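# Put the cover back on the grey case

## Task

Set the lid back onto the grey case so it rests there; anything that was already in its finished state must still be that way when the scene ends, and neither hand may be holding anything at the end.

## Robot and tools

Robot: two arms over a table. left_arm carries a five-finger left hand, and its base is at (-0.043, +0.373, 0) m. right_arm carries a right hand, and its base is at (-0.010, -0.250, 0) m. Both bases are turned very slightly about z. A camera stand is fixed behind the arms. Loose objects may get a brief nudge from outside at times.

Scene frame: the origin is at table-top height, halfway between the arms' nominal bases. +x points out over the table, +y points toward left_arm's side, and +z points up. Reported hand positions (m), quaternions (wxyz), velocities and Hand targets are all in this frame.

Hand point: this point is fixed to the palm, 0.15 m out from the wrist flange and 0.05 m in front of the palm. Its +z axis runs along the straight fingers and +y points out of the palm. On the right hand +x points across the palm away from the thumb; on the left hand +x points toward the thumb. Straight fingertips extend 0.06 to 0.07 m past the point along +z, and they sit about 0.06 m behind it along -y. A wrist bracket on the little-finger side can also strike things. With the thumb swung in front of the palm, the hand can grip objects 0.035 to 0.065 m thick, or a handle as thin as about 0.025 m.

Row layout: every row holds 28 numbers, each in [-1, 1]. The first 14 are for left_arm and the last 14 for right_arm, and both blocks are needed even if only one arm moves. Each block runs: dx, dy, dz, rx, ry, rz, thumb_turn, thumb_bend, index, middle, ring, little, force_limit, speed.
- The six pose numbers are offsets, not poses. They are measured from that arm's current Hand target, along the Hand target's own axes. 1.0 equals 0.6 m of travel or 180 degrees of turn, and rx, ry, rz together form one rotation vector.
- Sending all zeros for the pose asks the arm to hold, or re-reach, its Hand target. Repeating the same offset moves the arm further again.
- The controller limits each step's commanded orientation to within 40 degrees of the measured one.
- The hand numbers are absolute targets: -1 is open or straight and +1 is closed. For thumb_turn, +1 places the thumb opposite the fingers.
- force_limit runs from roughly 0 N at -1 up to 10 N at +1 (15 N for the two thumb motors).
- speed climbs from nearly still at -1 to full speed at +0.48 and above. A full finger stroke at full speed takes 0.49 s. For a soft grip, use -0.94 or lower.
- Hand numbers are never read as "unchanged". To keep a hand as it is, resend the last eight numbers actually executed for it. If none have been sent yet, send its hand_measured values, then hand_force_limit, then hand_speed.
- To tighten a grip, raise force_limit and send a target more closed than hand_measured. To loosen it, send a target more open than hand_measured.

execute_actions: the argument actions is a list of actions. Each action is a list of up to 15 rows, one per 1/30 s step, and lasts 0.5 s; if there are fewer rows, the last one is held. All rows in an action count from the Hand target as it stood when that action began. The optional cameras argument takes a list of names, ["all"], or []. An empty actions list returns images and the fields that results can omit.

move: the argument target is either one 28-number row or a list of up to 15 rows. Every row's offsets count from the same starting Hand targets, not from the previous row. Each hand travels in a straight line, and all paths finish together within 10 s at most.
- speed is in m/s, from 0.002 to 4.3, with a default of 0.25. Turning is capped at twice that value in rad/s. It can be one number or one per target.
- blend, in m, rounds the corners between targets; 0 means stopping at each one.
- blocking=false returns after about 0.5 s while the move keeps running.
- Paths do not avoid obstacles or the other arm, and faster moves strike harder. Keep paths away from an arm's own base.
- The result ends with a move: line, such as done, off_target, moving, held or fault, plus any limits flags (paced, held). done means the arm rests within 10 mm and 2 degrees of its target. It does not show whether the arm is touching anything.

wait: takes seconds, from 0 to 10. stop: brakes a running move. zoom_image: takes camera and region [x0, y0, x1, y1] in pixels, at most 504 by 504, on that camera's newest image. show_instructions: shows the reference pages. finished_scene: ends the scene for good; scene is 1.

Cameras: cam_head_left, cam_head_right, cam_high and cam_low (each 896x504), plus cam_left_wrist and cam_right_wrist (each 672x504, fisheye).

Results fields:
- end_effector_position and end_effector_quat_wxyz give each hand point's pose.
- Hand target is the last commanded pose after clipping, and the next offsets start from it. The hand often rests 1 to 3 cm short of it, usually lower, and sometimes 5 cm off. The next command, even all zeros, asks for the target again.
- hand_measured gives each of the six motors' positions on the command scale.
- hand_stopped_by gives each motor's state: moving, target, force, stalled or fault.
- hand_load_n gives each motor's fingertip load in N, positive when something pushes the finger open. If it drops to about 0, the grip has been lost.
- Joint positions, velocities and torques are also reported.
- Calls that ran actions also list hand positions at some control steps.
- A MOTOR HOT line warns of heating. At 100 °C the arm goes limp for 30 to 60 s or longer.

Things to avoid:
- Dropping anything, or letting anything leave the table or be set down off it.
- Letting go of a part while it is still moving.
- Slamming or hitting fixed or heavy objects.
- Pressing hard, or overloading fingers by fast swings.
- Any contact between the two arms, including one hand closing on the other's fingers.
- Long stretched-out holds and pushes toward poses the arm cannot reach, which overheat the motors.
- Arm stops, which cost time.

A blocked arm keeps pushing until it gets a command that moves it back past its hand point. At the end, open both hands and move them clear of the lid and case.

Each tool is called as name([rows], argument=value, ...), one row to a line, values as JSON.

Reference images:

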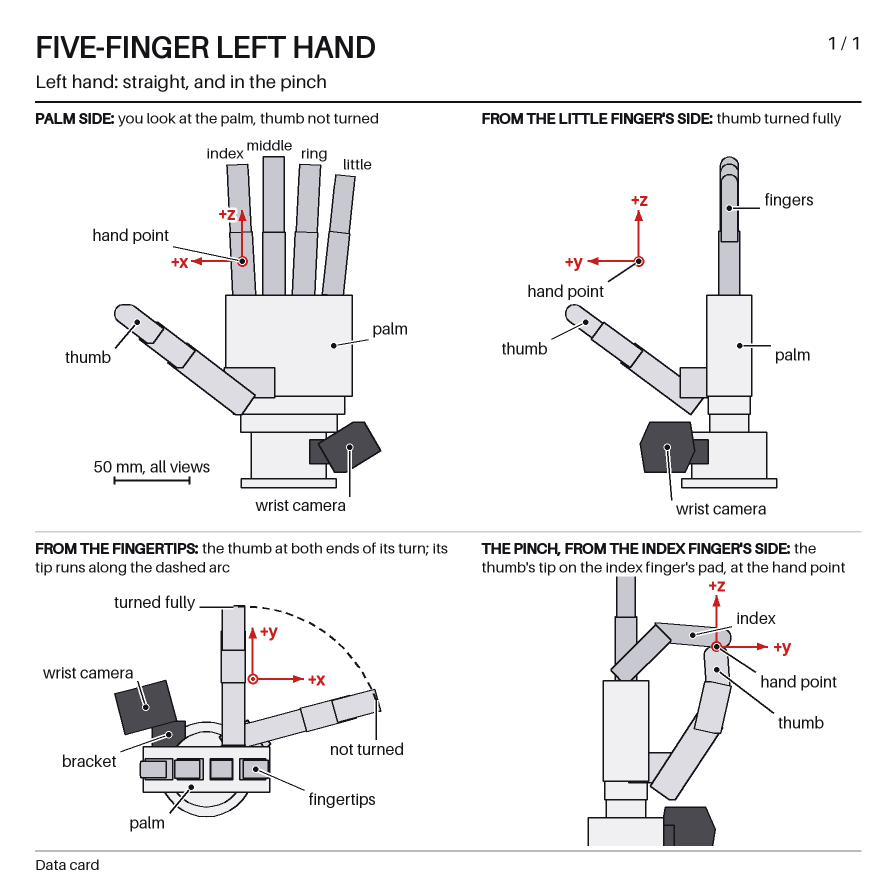

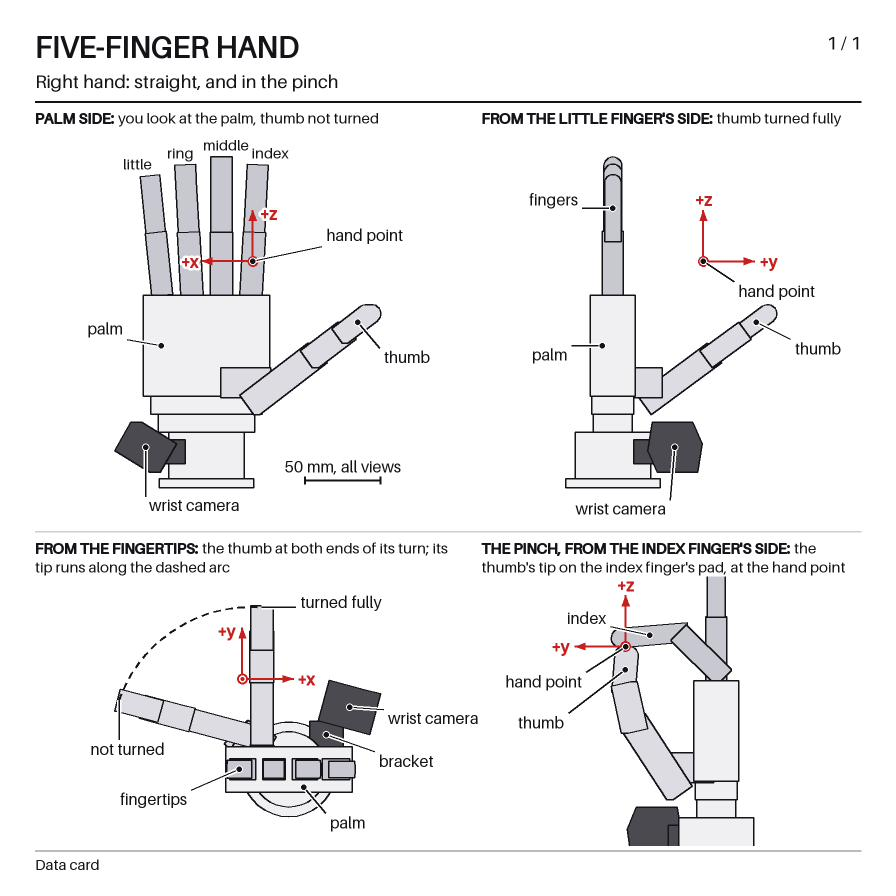

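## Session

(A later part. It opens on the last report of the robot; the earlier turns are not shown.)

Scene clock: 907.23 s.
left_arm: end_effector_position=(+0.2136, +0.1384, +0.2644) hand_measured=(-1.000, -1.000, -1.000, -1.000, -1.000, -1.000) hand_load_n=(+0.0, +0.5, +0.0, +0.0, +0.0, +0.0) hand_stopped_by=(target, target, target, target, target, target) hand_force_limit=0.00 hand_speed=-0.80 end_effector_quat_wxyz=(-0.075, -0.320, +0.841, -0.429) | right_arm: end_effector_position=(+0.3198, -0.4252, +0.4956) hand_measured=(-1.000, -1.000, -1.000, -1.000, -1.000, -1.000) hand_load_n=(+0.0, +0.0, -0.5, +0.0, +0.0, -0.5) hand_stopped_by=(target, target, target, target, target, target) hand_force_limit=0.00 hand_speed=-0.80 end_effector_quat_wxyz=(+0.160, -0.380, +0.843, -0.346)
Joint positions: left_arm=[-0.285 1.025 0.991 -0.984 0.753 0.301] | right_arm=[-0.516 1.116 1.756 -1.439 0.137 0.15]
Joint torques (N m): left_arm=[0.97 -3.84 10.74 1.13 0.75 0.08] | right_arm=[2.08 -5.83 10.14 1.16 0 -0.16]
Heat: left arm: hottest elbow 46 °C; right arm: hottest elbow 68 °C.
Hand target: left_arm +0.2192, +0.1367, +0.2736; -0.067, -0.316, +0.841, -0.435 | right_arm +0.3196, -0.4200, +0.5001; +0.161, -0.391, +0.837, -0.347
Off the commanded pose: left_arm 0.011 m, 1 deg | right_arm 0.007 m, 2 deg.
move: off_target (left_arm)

zoom_image(camera="cam_low", region=[110, 40, 310, 260])

zoom_image(camera="cam_head_right", region=[680, 80, 896, 320])

zoom_image(camera="cam_head_left", region=[570, 80, 870, 320])

Scaled by 2.291.
This view is cut from an older image: the scene may have changed since it was taken.

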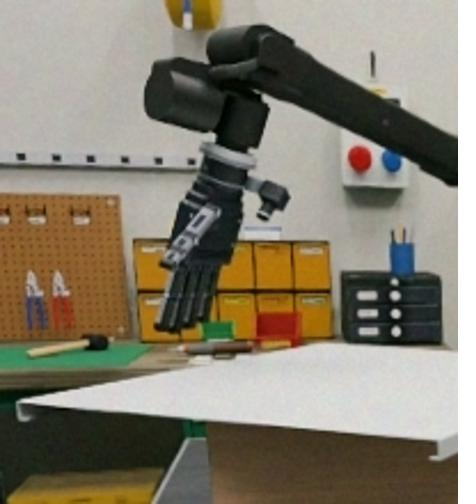

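Scaled by 2.100.
This view is cut from an older image: the scene may have changed since it was taken.

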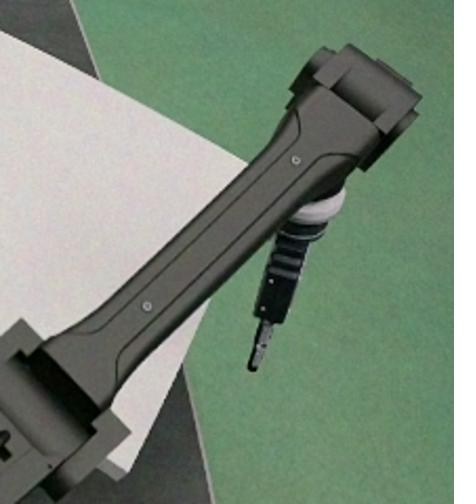

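Scaled by 1.680.
This view is cut from an older image: the scene may have changed since it was taken.

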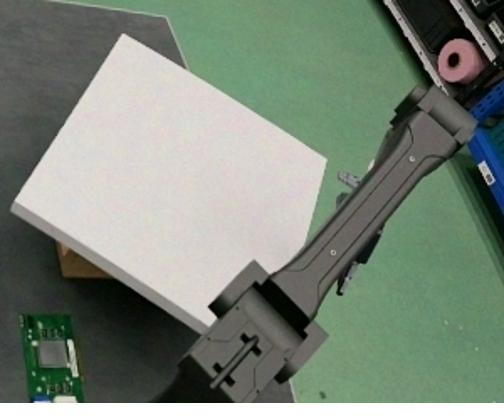

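move([
  [0,0,0,0,0,0,-1,-1,-1,-1,-1,-1,0,-0.8,0.3868,-0.1308,0.4606,-0.1125,0.2535,0.3982,-1,-1,-1,-1,-1,-1,0,-0.8],
  [0,0,0,0,0,0,-1,-1,-1,-1,-1,-1,0,-0.8,0.3868,0.026,0.6175,-0.1125,0.2535,0.3982,-1,-1,-1,-1,-1,-1,0,-0.8],
], speed=[0.4,0.12], cameras=["cam_head_left","cam_head_right","cam_low","cam_right_wrist"])

Scene clock: 1002.97 s.
left_arm: end_effector_position=(+0.2136, +0.1384, +0.2644) hand_measured=(-1.000, -1.000, -1.000, -1.000, -1.000, -1.000) hand_load_n=(+0.0, -0.5, +0.0, +0.0, +0.0, +0.5) hand_stopped_by=(target, target, target, target, target, target) hand_force_limit=0.00 hand_speed=-0.80 end_effector_quat_wxyz=(-0.075, -0.320, +0.841, -0.429) | right_arm: end_effector_position=(+0.3632, -0.7548, +0.2345) hand_measured=(-1.000, -1.000, -1.000, -1.000, -1.000, -1.000) hand_load_n=(+0.0, +0.0, +0.0, +0.0, +0.0, +0.0) hand_stopped_by=(target, target, target, target, target, target) hand_force_limit=0.00 hand_speed=-0.80 end_effector_quat_wxyz=(-0.050, +0.282, +0.944, -0.166)
Joint positions: left_arm=[-0.285 1.025 0.991 -0.984 0.753 0.301] | right_arm=[-0.931 1.895 2.008 -1.56 0.326 1.197]
Joint torques (N m): left_arm=[0.97 -3.9 10.74 1.11 0.75 0.08] | right_arm=[1.49 -17.9 8.75 1.02 0.26 0.26]
Heat: left arm: hottest elbow 46 °C; right arm: hottest elbow 57 °C.
Hand target: left_arm +0.2192, +0.1367, +0.2736; -0.067, -0.316, +0.841, -0.435 | right_arm +0.3629, -0.7591, +0.2270; -0.052, +0.291, +0.941, -0.166
Off the commanded pose: left_arm 0.011 m, 1 deg | right_arm 0.009 m, 1 deg.
move: off_target (left_arm)
Images, in order (width x height): cam_head_left 896x504, cam_head_right 896x504, cam_low 896x504, cam_right_wrist 672x504.

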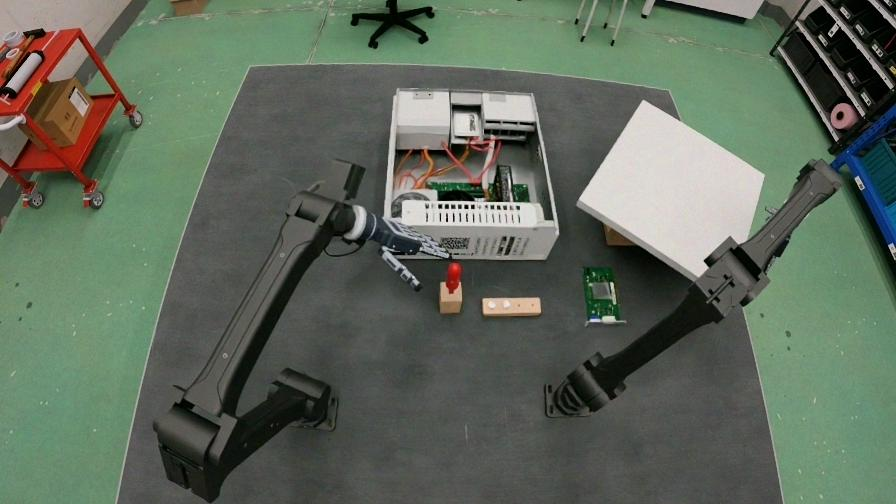

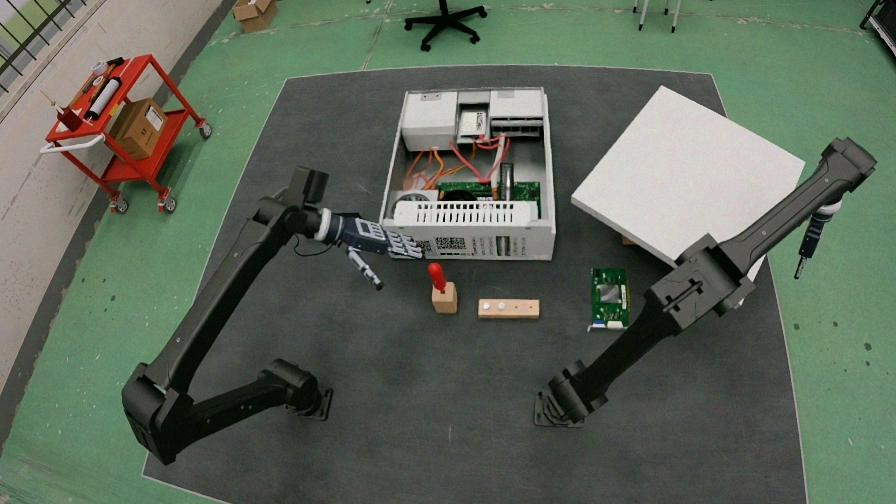

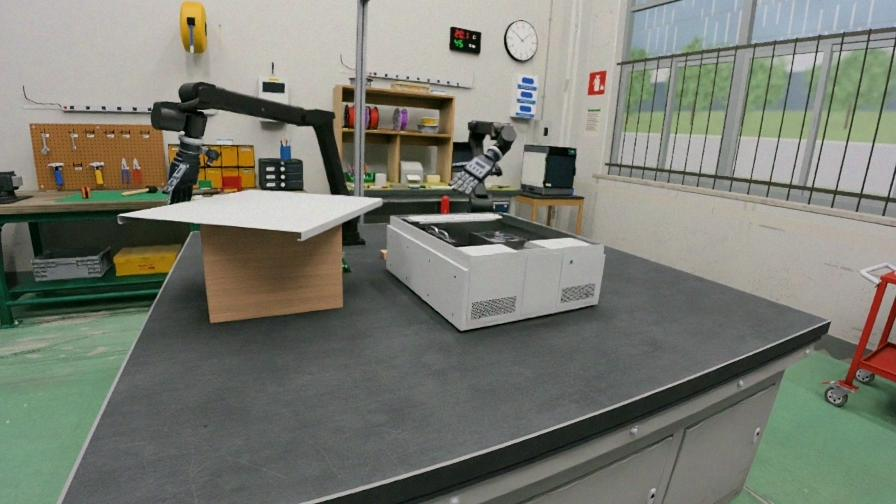

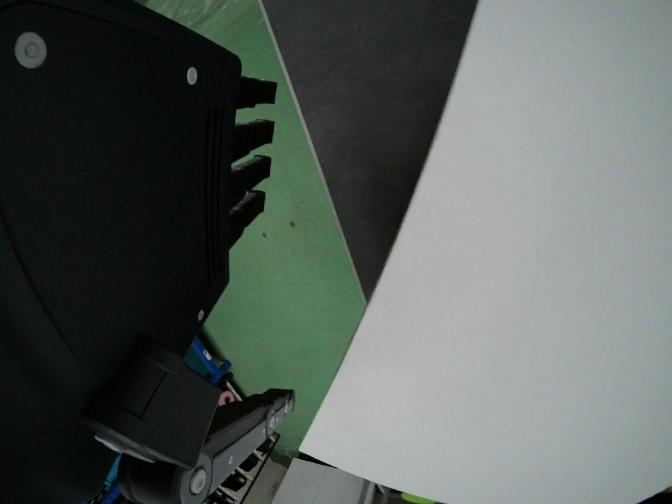

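move([
  [0,0,0,0,0,0,-1,-1,-1,-1,-1,-1,0,-0.8,0,-0.01,0.0702,0,0,0,-1,-1,-1,-1,-1,-1,0,-0.8],
  [0,0,0,0,0,0,-1,-1,-1,-1,-1,-1,0,-0.8,0,-0.01,0.0702,0,0,0,-1,-1,0.5,0.5,0.5,0.5,0,-0.3],
], speed=0.12, cameras=["cam_head_right","cam_low","cam_right_wrist"])

Scene clock: 1033.27 s.
left_arm: end_effector_position=(+0.2136, +0.1384, +0.2644) hand_measured=(-1.000, -1.000, -1.000, -1.000, -1.000, -1.000) hand_load_n=(+0.0, +0.0, +0.0, -0.5, +0.0, +0.0) hand_stopped_by=(target, target, target, target, target, target) hand_force_limit=0.00 hand_speed=-0.80 end_effector_quat_wxyz=(-0.075, -0.320, +0.841, -0.429) | right_arm: end_effector_position=(+0.3556, -0.7722, +0.2018) hand_measured=(-1.000, -1.000, +0.500, +0.500, +0.500, +0.500) hand_load_n=(+0.0, -0.5, +0.0, +0.0, +0.0, +0.0) hand_stopped_by=(target, target, target, target, target, target) hand_force_limit=0.00 hand_speed=-0.30 end_effector_quat_wxyz=(-0.046, +0.294, +0.939, -0.171)
Joint positions: left_arm=[-0.285 1.025 0.991 -0.984 0.753 0.301] | right_arm=[-0.957 1.902 1.931 -1.457 0.326 1.193]
Joint torques (N m): left_arm=[1.26 -3.9 10.67 1.13 0.76 0.09] | right_arm=[0.67 -16.67 8.51 1.1 0.11 -0.11]
Heat: left arm: hottest elbow 46 °C; right arm: hottest elbow 55 °C.
Hand target: left_arm +0.2192, +0.1367, +0.2736; -0.067, -0.316, +0.841, -0.435 | right_arm +0.3516, -0.7756, +0.1895; -0.051, +0.291, +0.941, -0.166
Off the commanded pose: left_arm 0.011 m, 1 deg | right_arm 0.013 m, 1 deg.
move: off_target (left_arm, right_arm); target 2's new numbers were sent with right_arm's hand 0.013 m and 1 deg from that target
Images, in order (width x height): cam_head_right 896x504, cam_low 896x504, cam_right_wrist 672x504.

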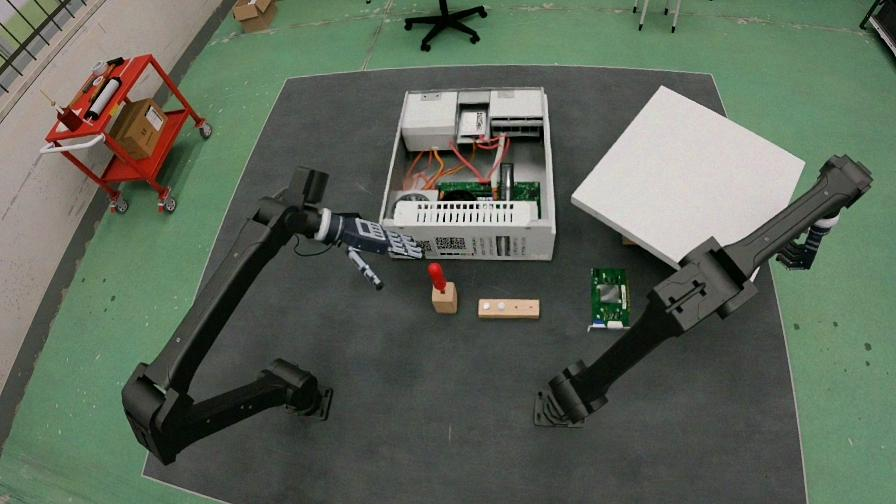

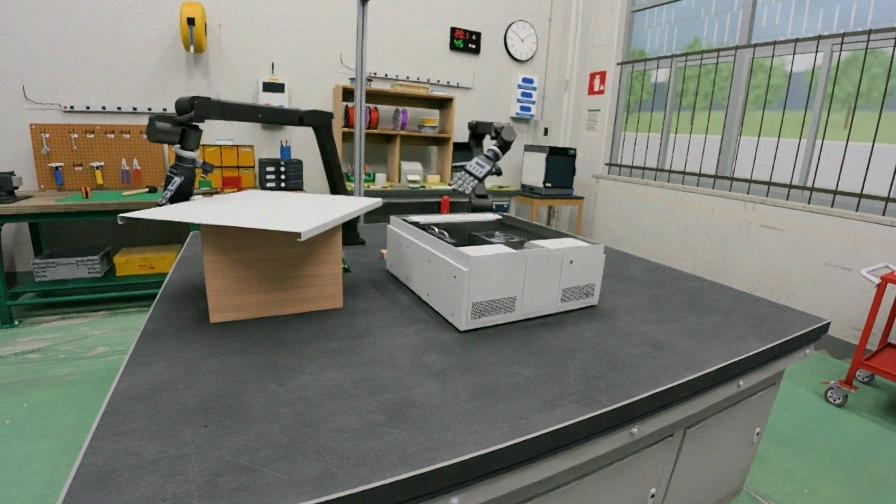

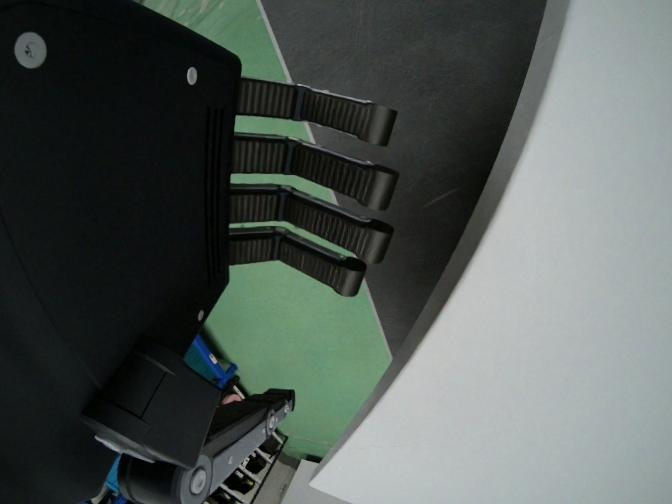

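move(target=[0,0,0,0,0,0,-1,-1,-1,-1,-1,-1,0,-0.8,0,0.0933,-0.0162,0,0,0,-1,-1,0.5,0.5,0.5,0.5,0,-0.3], speed=0.08, cameras=["cam_low","cam_right_wrist"])

Scene clock: 1050.30 s.
left_arm: end_effector_position=(+0.2136, +0.1384, +0.2644) hand_measured=(-1.000, -1.000, -1.000, -1.000, -1.000, -1.000) hand_load_n=(-0.5, +0.0, +0.0, +0.0, +0.0, +0.0) hand_stopped_by=(target, target, target, target, target, target) hand_force_limit=0.00 hand_speed=-0.80 end_effector_quat_wxyz=(-0.075, -0.320, +0.841, -0.429) | right_arm: end_effector_position=(+0.3732, -0.7398, +0.1728) hand_measured=(-1.000, -1.000, +0.500, +0.500, +0.500, +0.500) hand_load_n=(+0.0, -0.5, +0.0, +0.0, +0.0, +0.0) hand_stopped_by=(target, target, target, target, target, target) hand_force_limit=0.00 hand_speed=-0.30 end_effector_quat_wxyz=(-0.060, +0.297, +0.939, -0.162)
Joint positions: left_arm=[-0.285 1.025 0.991 -0.984 0.753 0.301] | right_arm=[-0.9 1.889 1.84 -1.436 0.337 1.266]
Joint torques (N m): left_arm=[1.2 -3.78 10.77 1.14 0.74 0.09] | right_arm=[2.43 -20.54 8.4 0.47 0.11 0.15]
Heat: left arm: hottest elbow 46 °C; right arm: hottest elbow 52 °C.
Hand target: left_arm +0.2192, +0.1367, +0.2736; -0.067, -0.316, +0.841, -0.435 | right_arm +0.3831, -0.7295, +0.1796; -0.051, +0.291, +0.941, -0.166
Off the commanded pose: left_arm 0.011 m, 1 deg | right_arm 0.016 m, 1 deg.
move: off_target (left_arm, right_arm)
Images, in order (width x height): cam_low 896x504, cam_right_wrist 672x504.

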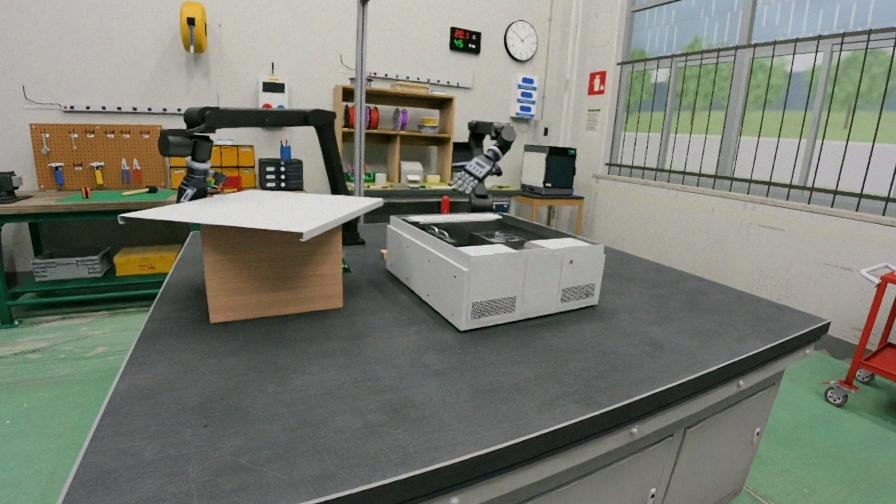

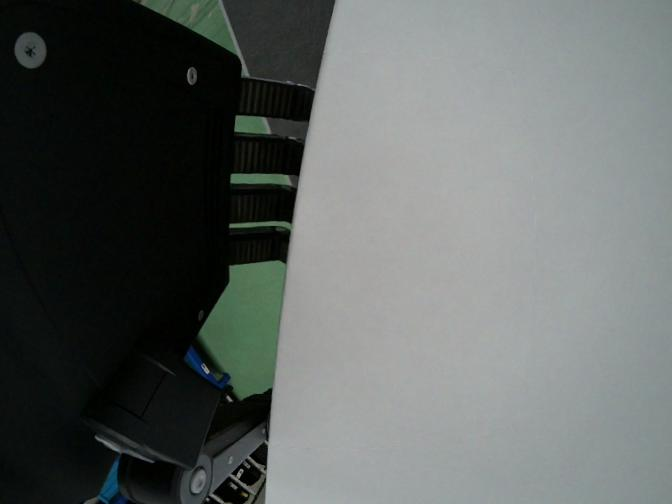

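move(target=[0,0,0,0,0,0,-1,-1,-1,-1,-1,-1,0,-0.8,0,0.0285,-0.0237,0,0,0,-1,-1,0.5,0.5,0.5,0.5,0,-0.3], speed=0.08, cameras=["cam_right_wrist"])

Scene clock: 1073.40 s.
left_arm: end_effector_position=(+0.2136, +0.1384, +0.2644) hand_measured=(-1.000, -1.000, -1.000, -1.000, -1.000, -1.000) hand_load_n=(-0.5, +0.0, +0.0, +0.0, +0.0, +0.0) hand_stopped_by=(target, target, target, target, target, target) hand_force_limit=0.00 hand_speed=-0.80 end_effector_quat_wxyz=(-0.075, -0.320, +0.841, -0.429) | right_arm: end_effector_position=(+0.3885, -0.7282, +0.1810) hand_measured=(-1.000, -1.000, +0.500, +0.500, +0.500, +0.500) hand_load_n=(+0.0, -1.0, +0.0, +0.0, +0.0, +0.0) hand_stopped_by=(target, target, target, target, target, target) hand_force_limit=0.00 hand_speed=-0.30 end_effector_quat_wxyz=(-0.052, +0.300, +0.937, -0.168)
Joint positions: left_arm=[-0.285 1.025 0.991 -0.984 0.753 0.301] | right_arm=[-0.867 1.876 1.84 -1.441 0.342 1.304]
Joint torques (N m): left_arm=[1.2 -4.01 10.7 1.05 0.75 0.09] | right_arm=[3.6 -19.43 8.54 0.01 0.06 0.12]
Heat: left arm: hottest elbow 47 °C; right arm: hottest elbow 52 °C.
Hand target: left_arm +0.2192, +0.1367, +0.2736; -0.067, -0.316, +0.841, -0.435 | right_arm +0.3948, -0.7123, +0.1871; -0.051, +0.291, +0.941, -0.166
Off the commanded pose: left_arm 0.011 m, 1 deg | right_arm 0.018 m, 1 deg.
move: off_target (left_arm, right_arm)
Images, in order (width x height): cam_right_wrist 672x504.

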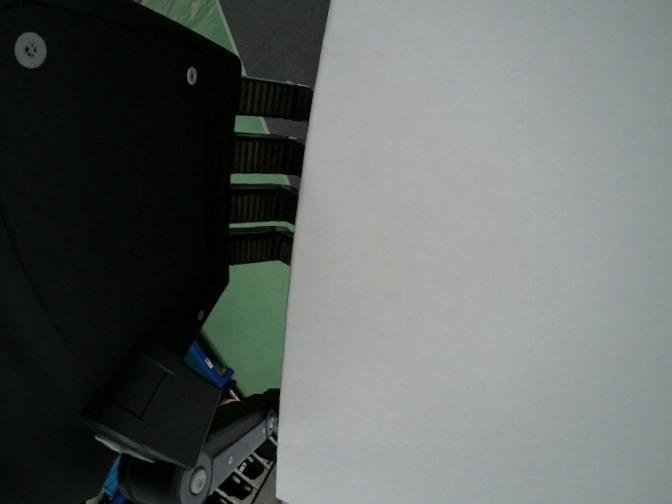

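wait(seconds=0.2, cameras=["cam_head_left","cam_head_right","cam_high","cam_low"])

zoom_image(camera="cam_low", region=[100, 100, 400, 260])

Scene clock: 1080.67 s.
left_arm: end_effector_position=(+0.2136, +0.1384, +0.2644) hand_measured=(-1.000, -1.000, -1.000, -1.000, -1.000, -1.000) hand_load_n=(+0.0, -0.5, +0.0, +0.0, +0.0, +0.0) hand_stopped_by=(target, target, target, target, target, target) hand_force_limit=0.00 hand_speed=-0.80 end_effector_quat_wxyz=(-0.075, -0.320, +0.841, -0.429) | right_arm: end_effector_position=(+0.3885, -0.7283, +0.1810) hand_measured=(-1.000, -1.000, +0.500, +0.500, +0.500, +0.500) hand_load_n=(+0.0, -1.0, +0.0, +0.0, +0.0, +0.0) hand_stopped_by=(target, target, target, target, target, target) hand_force_limit=0.00 hand_speed=-0.30 end_effector_quat_wxyz=(-0.052, +0.300, +0.937, -0.168)
Joint positions: left_arm=[-0.285 1.025 0.991 -0.984 0.753 0.301] | right_arm=[-0.867 1.876 1.84 -1.441 0.342 1.304]
Joint torques (N m): left_arm=[1.14 -3.78 10.76 1.07 0.76 0.09] | right_arm=[3.14 -20.19 8.24 -0.21 0.02 0.09]
Heat: left arm: hottest elbow 47 °C; right arm: hottest elbow 52 °C.
Hand target: left_arm +0.2192, +0.1367, +0.2736; -0.067, -0.316, +0.841, -0.435 | right_arm +0.3948, -0.7123, +0.1871; -0.051, +0.291, +0.941, -0.166
Off the commanded pose: left_arm 0.011 m, 1 deg | right_arm 0.018 m, 1 deg.
wait: 0.20 s; at rest from the start
Images, in order (width x height): cam_head_left 896x504, cam_head_right 896x504, cam_high 896x504, cam_low 896x504.

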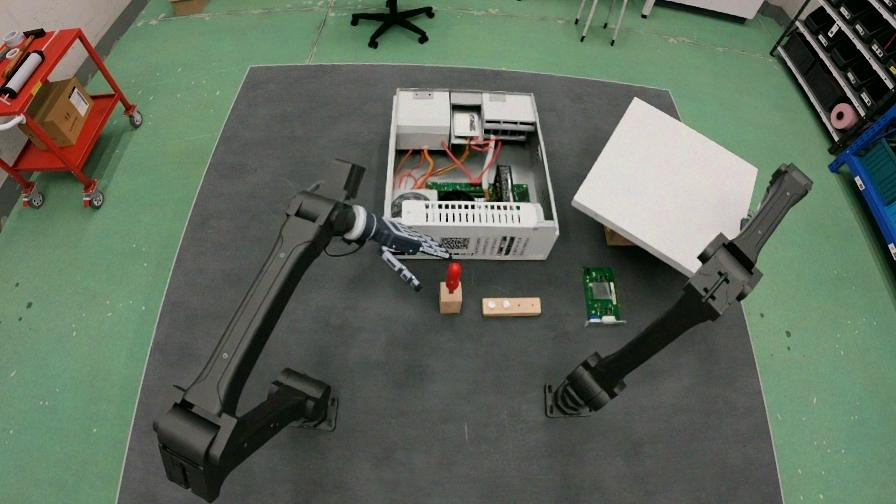

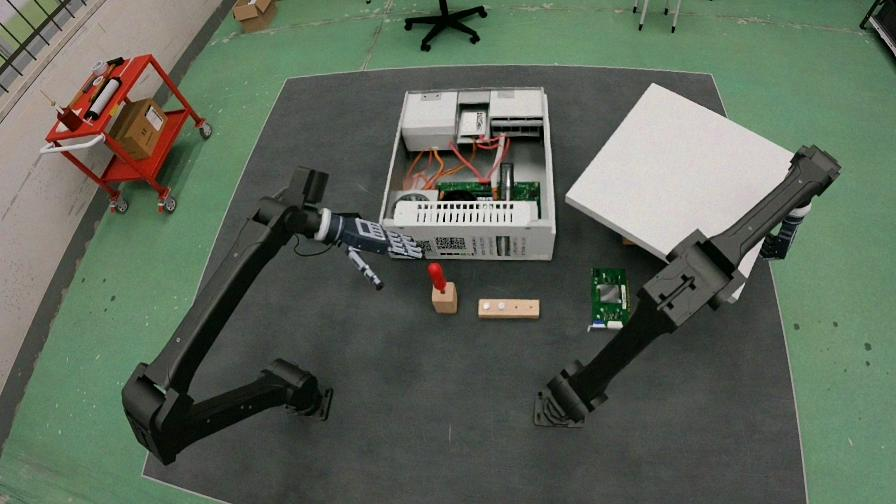

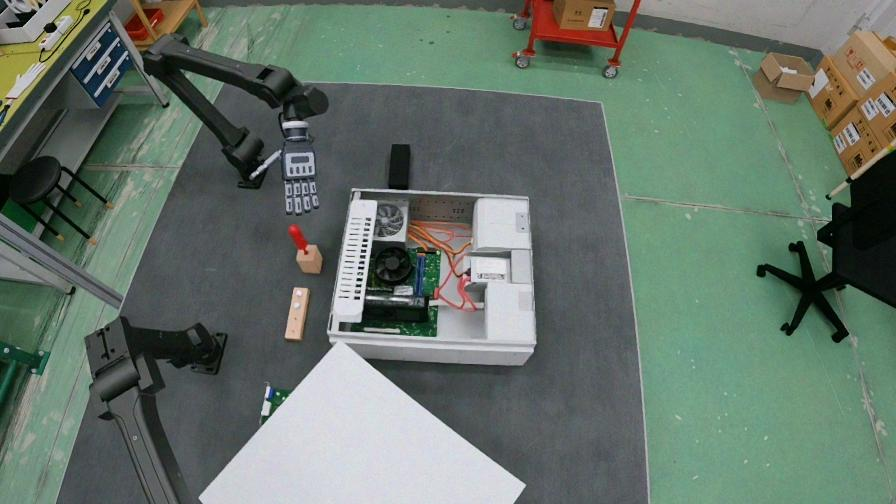

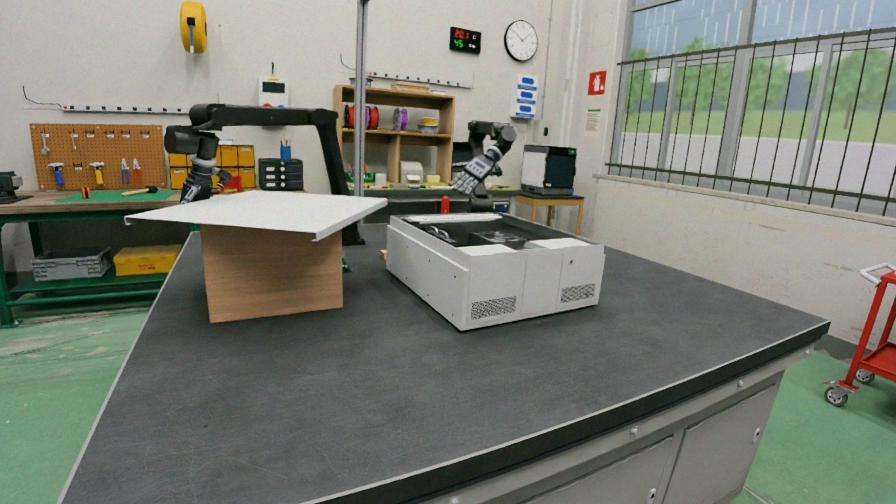

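Scaled by 1.680.

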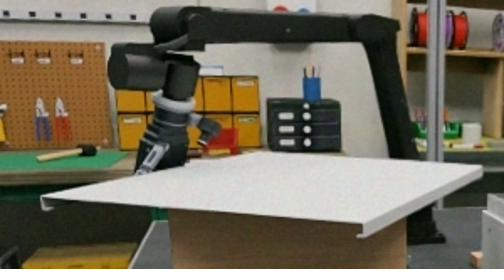

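move([
  [0,0,0,0,0,0,-1,-1,-1,-1,-1,-1,0,-0.8,0,-0.094,0.0342,0,0,0,-1,-1,0.5,0.5,0.5,0.5,0,-0.3],
  [0,0,0,0,0,0,-1,-1,-1,-1,-1,-1,0,-0.8,0,-0.1213,-0.041,0,-0.0444,0,-1,-1,0.0,0.0,0.0,0.0,0,-0.3],
], speed=0.1, cameras=["cam_right_wrist","cam_low","cam_head_left"])

Scene clock: 1122.93 s.
left_arm: end_effector_position=(+0.2136, +0.1384, +0.2644) hand_measured=(-1.000, -1.000, -1.000, -1.000, -1.000, -1.000) hand_load_n=(-0.5, +0.0, +0.0, +0.0, +0.0, +0.0) hand_stopped_by=(target, target, target, target, target, target) hand_force_limit=0.00 hand_speed=-0.80 end_effector_quat_wxyz=(-0.075, -0.320, +0.841, -0.429) | right_arm: end_effector_position=(+0.3636, -0.7528, +0.2250) hand_measured=(-1.000, -1.000, +0.000, +0.000, +0.000, +0.000) hand_load_n=(+0.0, +0.0, +0.0, +0.0, -0.5, +0.0) hand_stopped_by=(target, target, target, target, target, target) hand_force_limit=0.00 hand_speed=-0.30 end_effector_quat_wxyz=(+0.003, +0.278, +0.944, -0.177)
Joint positions: left_arm=[-0.285 1.025 0.991 -0.984 0.753 0.301] | right_arm=[-0.947 1.806 1.84 -1.374 0.274 1.161]
Joint torques (N m): left_arm=[1.03 -4.01 10.74 1.1 0.76 0.07] | right_arm=[0.56 -18.2 11.03 1.1 0.07 -0.11]
Heat: left arm: hottest elbow 47 °C; right arm: hottest elbow 51 °C.
Hand target: left_arm +0.2192, +0.1367, +0.2736; -0.067, -0.316, +0.841, -0.435 | right_arm +0.3611, -0.7617, +0.2352; +0.014, +0.278, +0.942, -0.186
Off the commanded pose: left_arm 0.011 m, 1 deg | right_arm 0.014 m, 2 deg.
move: off_target (left_arm, right_arm); target 2's new numbers were sent with right_arm's hand 0.014 m and 2 deg from that target
Images, in order (width x height): cam_head_left 896x504, cam_low 896x504, cam_right_wrist 672x504.

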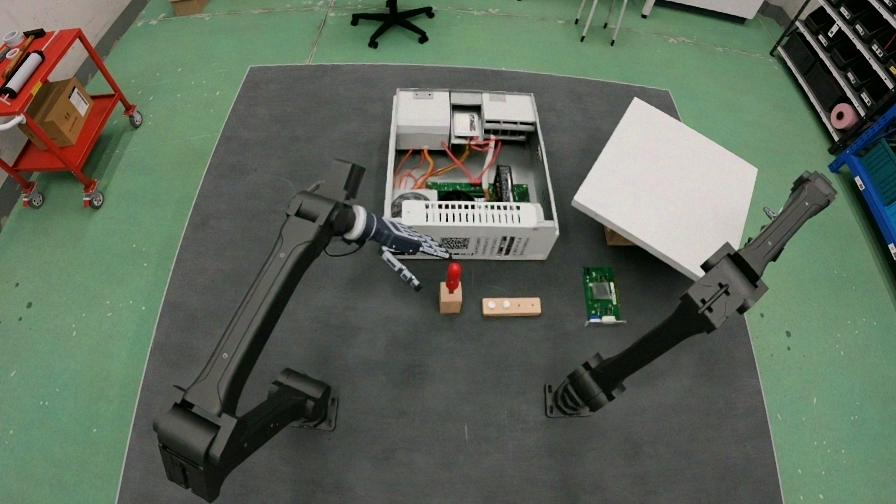

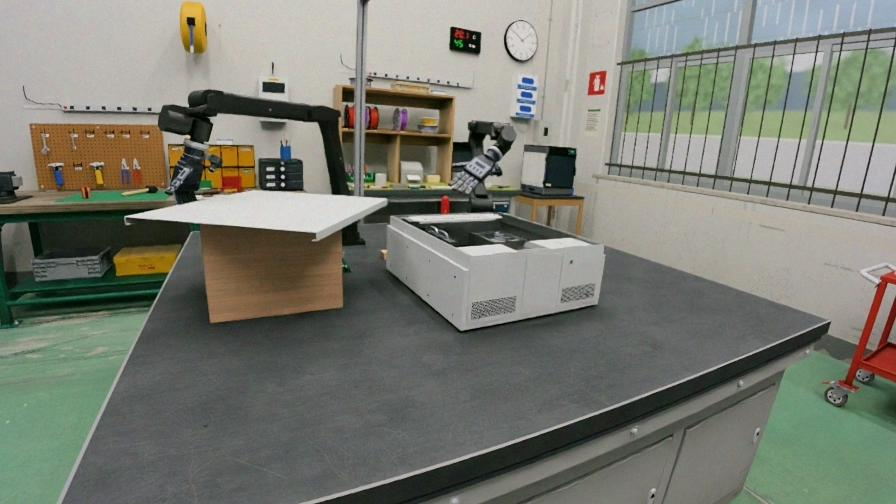

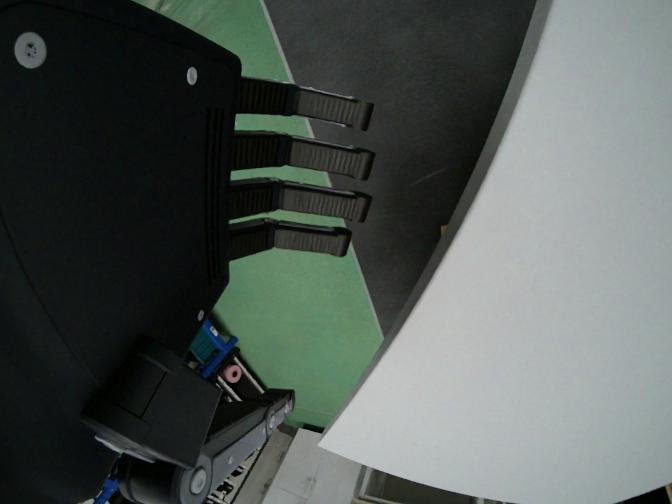

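zoom_image(camera="cam_right_wrist", region=[200, 50, 560, 330])

Scaled by 1.400 from the camera's 672x504 image, which has a finer 960x720 frame.

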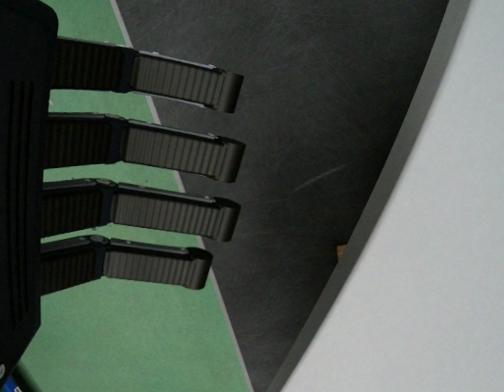

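zoom_image(camera="cam_low", region=[120, 120, 270, 240])

Scaled by 3.360.

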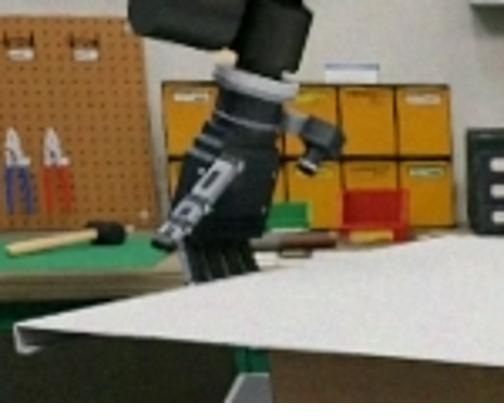

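move(target=[0,0,0,0,0,0,-1,-1,-1,-1,-1,-1,0,-0.8,-0.0053,0.1033,-0.0373,0,0,0,-1,-1,0.0,0.0,0.0,0.0,0,-0.3], speed=0.08, cameras=["cam_right_wrist","cam_low","cam_head_left"])

Scene clock: 1175.90 s.
left_arm: end_effector_position=(+0.2136, +0.1384, +0.2644) hand_measured=(-1.000, -1.000, -1.000, -1.000, -1.000, -1.000) hand_load_n=(+0.0, +0.0, +0.0, +0.0, +0.0, +0.0) hand_stopped_by=(target, target, target, target, target, target) hand_force_limit=0.00 hand_speed=-0.80 end_effector_quat_wxyz=(-0.075, -0.320, +0.841, -0.429) | right_arm: end_effector_position=(+0.3975, -0.7136, +0.2310) hand_measured=(-1.000, -1.000, +0.000, +0.000, +0.000, +0.000) hand_load_n=(+0.0, +0.0, +0.0, +0.0, +0.0, +0.0) hand_stopped_by=(target, target, target, target, target, target) hand_force_limit=0.00 hand_speed=-0.30 end_effector_quat_wxyz=(+0.012, +0.275, +0.943, -0.184)
Joint positions: left_arm=[-0.285 1.025 0.991 -0.984 0.753 0.301] | right_arm=[-0.857 1.767 1.799 -1.374 0.296 1.244]
Joint torques (N m): left_arm=[1.2 -4.01 10.76 1.09 0.75 0.08] | right_arm=[2.43 -18.26 8.8 0.77 0.2 0.21]
Heat: left arm: hottest elbow 47 °C; right arm: hottest elbow 54 °C.
Hand target: left_arm +0.2192, +0.1367, +0.2736; -0.067, -0.316, +0.841, -0.435 | right_arm +0.3984, -0.7072, +0.2350; +0.014, +0.278, +0.942, -0.186
Off the commanded pose: left_arm 0.011 m, 1 deg | right_arm 0.008 m, 1 deg.
move: off_target (left_arm)
Images, in order (width x height): cam_head_left 896x504, cam_low 896x504, cam_right_wrist 672x504.

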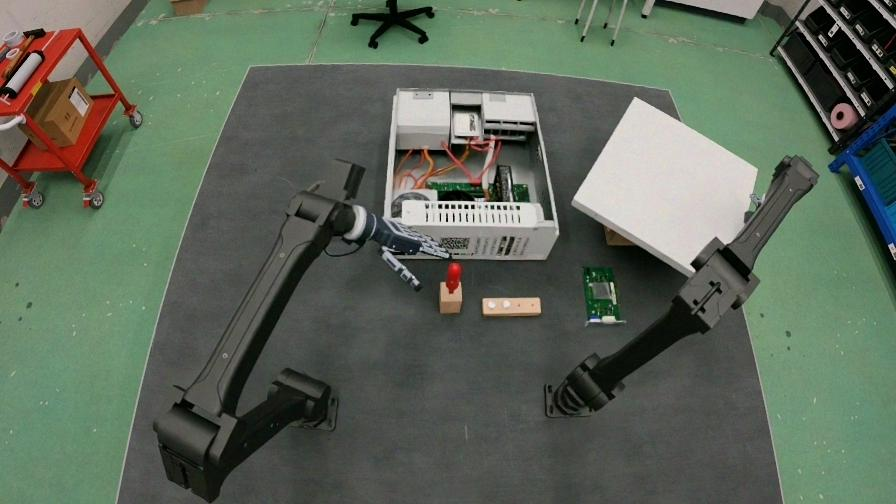

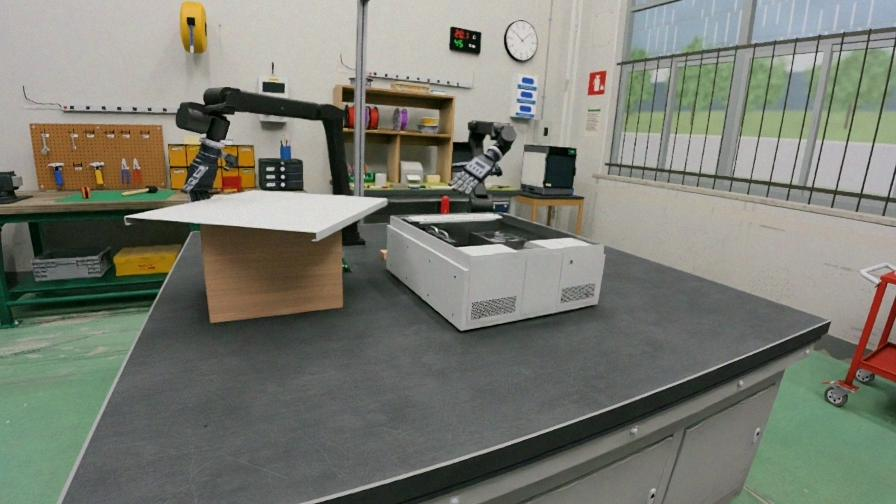

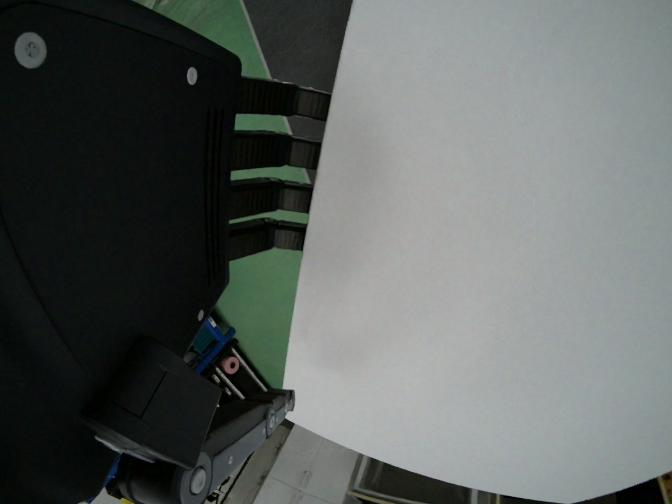

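move([
  [0,0,0,0,0,0,-1,-1,-1,-1,-1,-1,0,-0.8,-0.001,0.0188,-0.0068,0,0,0,-1,-1,0.0,0.0,0.0,0.0,0,-0.3],
  [0,0,0,0,0,0,-1,-1,-1,-1,-1,-1,0,-0.8,-0.001,0.0188,-0.0068,0,0,0,-1,-1,0.5,0.5,0.5,0.5,0,-0.6],
], speed=0.08, cameras=["cam_right_wrist","cam_low"])

Scene clock: 1185.17 s.
left_arm: end_effector_position=(+0.2136, +0.1384, +0.2644) hand_measured=(-1.000, -1.000, -1.000, -1.000, -1.000, -1.000) hand_load_n=(-0.5, +0.0, +0.0, +0.0, +0.0, +0.0) hand_stopped_by=(target, target, target, target, target, target) hand_force_limit=0.00 hand_speed=-0.80 end_effector_quat_wxyz=(-0.075, -0.320, +0.841, -0.429) | right_arm: end_effector_position=(+0.3983, -0.7061, +0.2233) hand_measured=(-1.000, -1.000, +0.500, +0.500, +0.500, +0.500) hand_load_n=(+0.0, +0.0, +2.5, +0.0, +0.0, +0.0) hand_stopped_by=(target, target, target, target, target, target) hand_force_limit=0.00 hand_speed=-0.60 end_effector_quat_wxyz=(+0.004, +0.279, +0.942, -0.184)
Joint positions: left_arm=[-0.285 1.025 0.991 -0.984 0.753 0.301] | right_arm=[-0.843 1.763 1.775 -1.374 0.307 1.267]
Joint torques (N m): left_arm=[1.08 -4.07 10.71 1.11 0.74 0.09] | right_arm=[2.96 -18.14 10.13 0.12 -0.04 0.18]
Heat: left arm: hottest elbow 47 °C; right arm: hottest elbow 53 °C.
Hand target: left_arm +0.2192, +0.1367, +0.2736; -0.067, -0.316, +0.841, -0.435 | right_arm +0.4051, -0.6974, +0.2351; +0.014, +0.278, +0.942, -0.186
Off the commanded pose: left_arm 0.011 m, 1 deg | right_arm 0.016 m, 1 deg.
move: off_target (left_arm, right_arm); target 2's new numbers were sent with right_arm's hand 0.013 m and 0 deg from that target
Images, in order (width x height): cam_low 896x504, cam_right_wrist 672x504.

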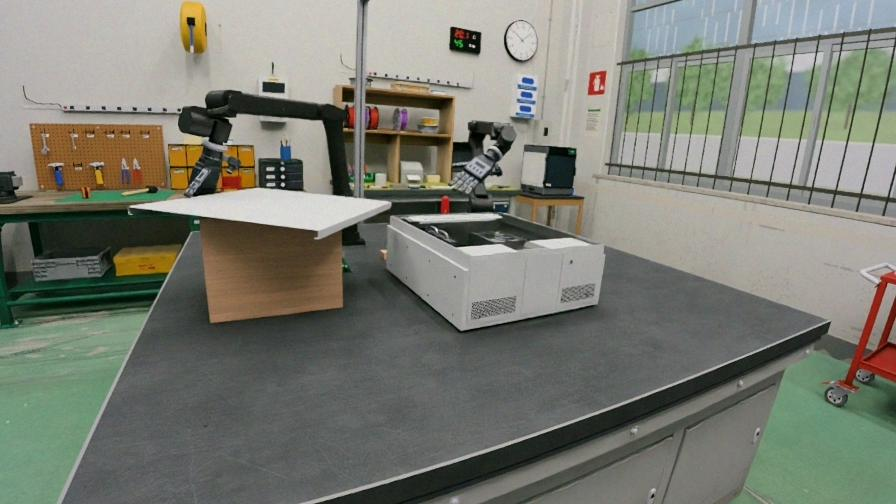

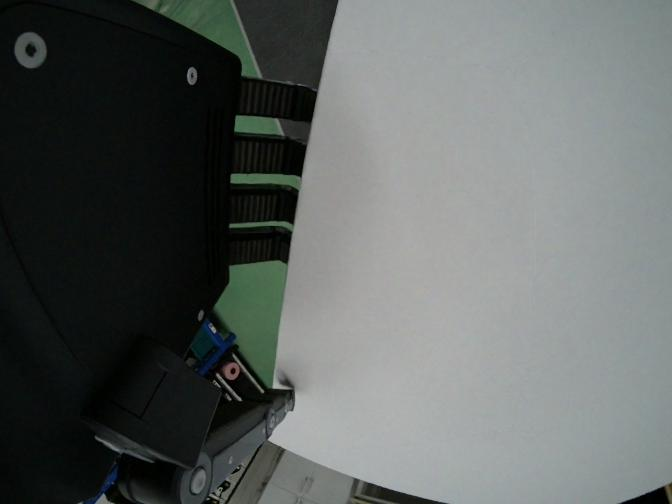

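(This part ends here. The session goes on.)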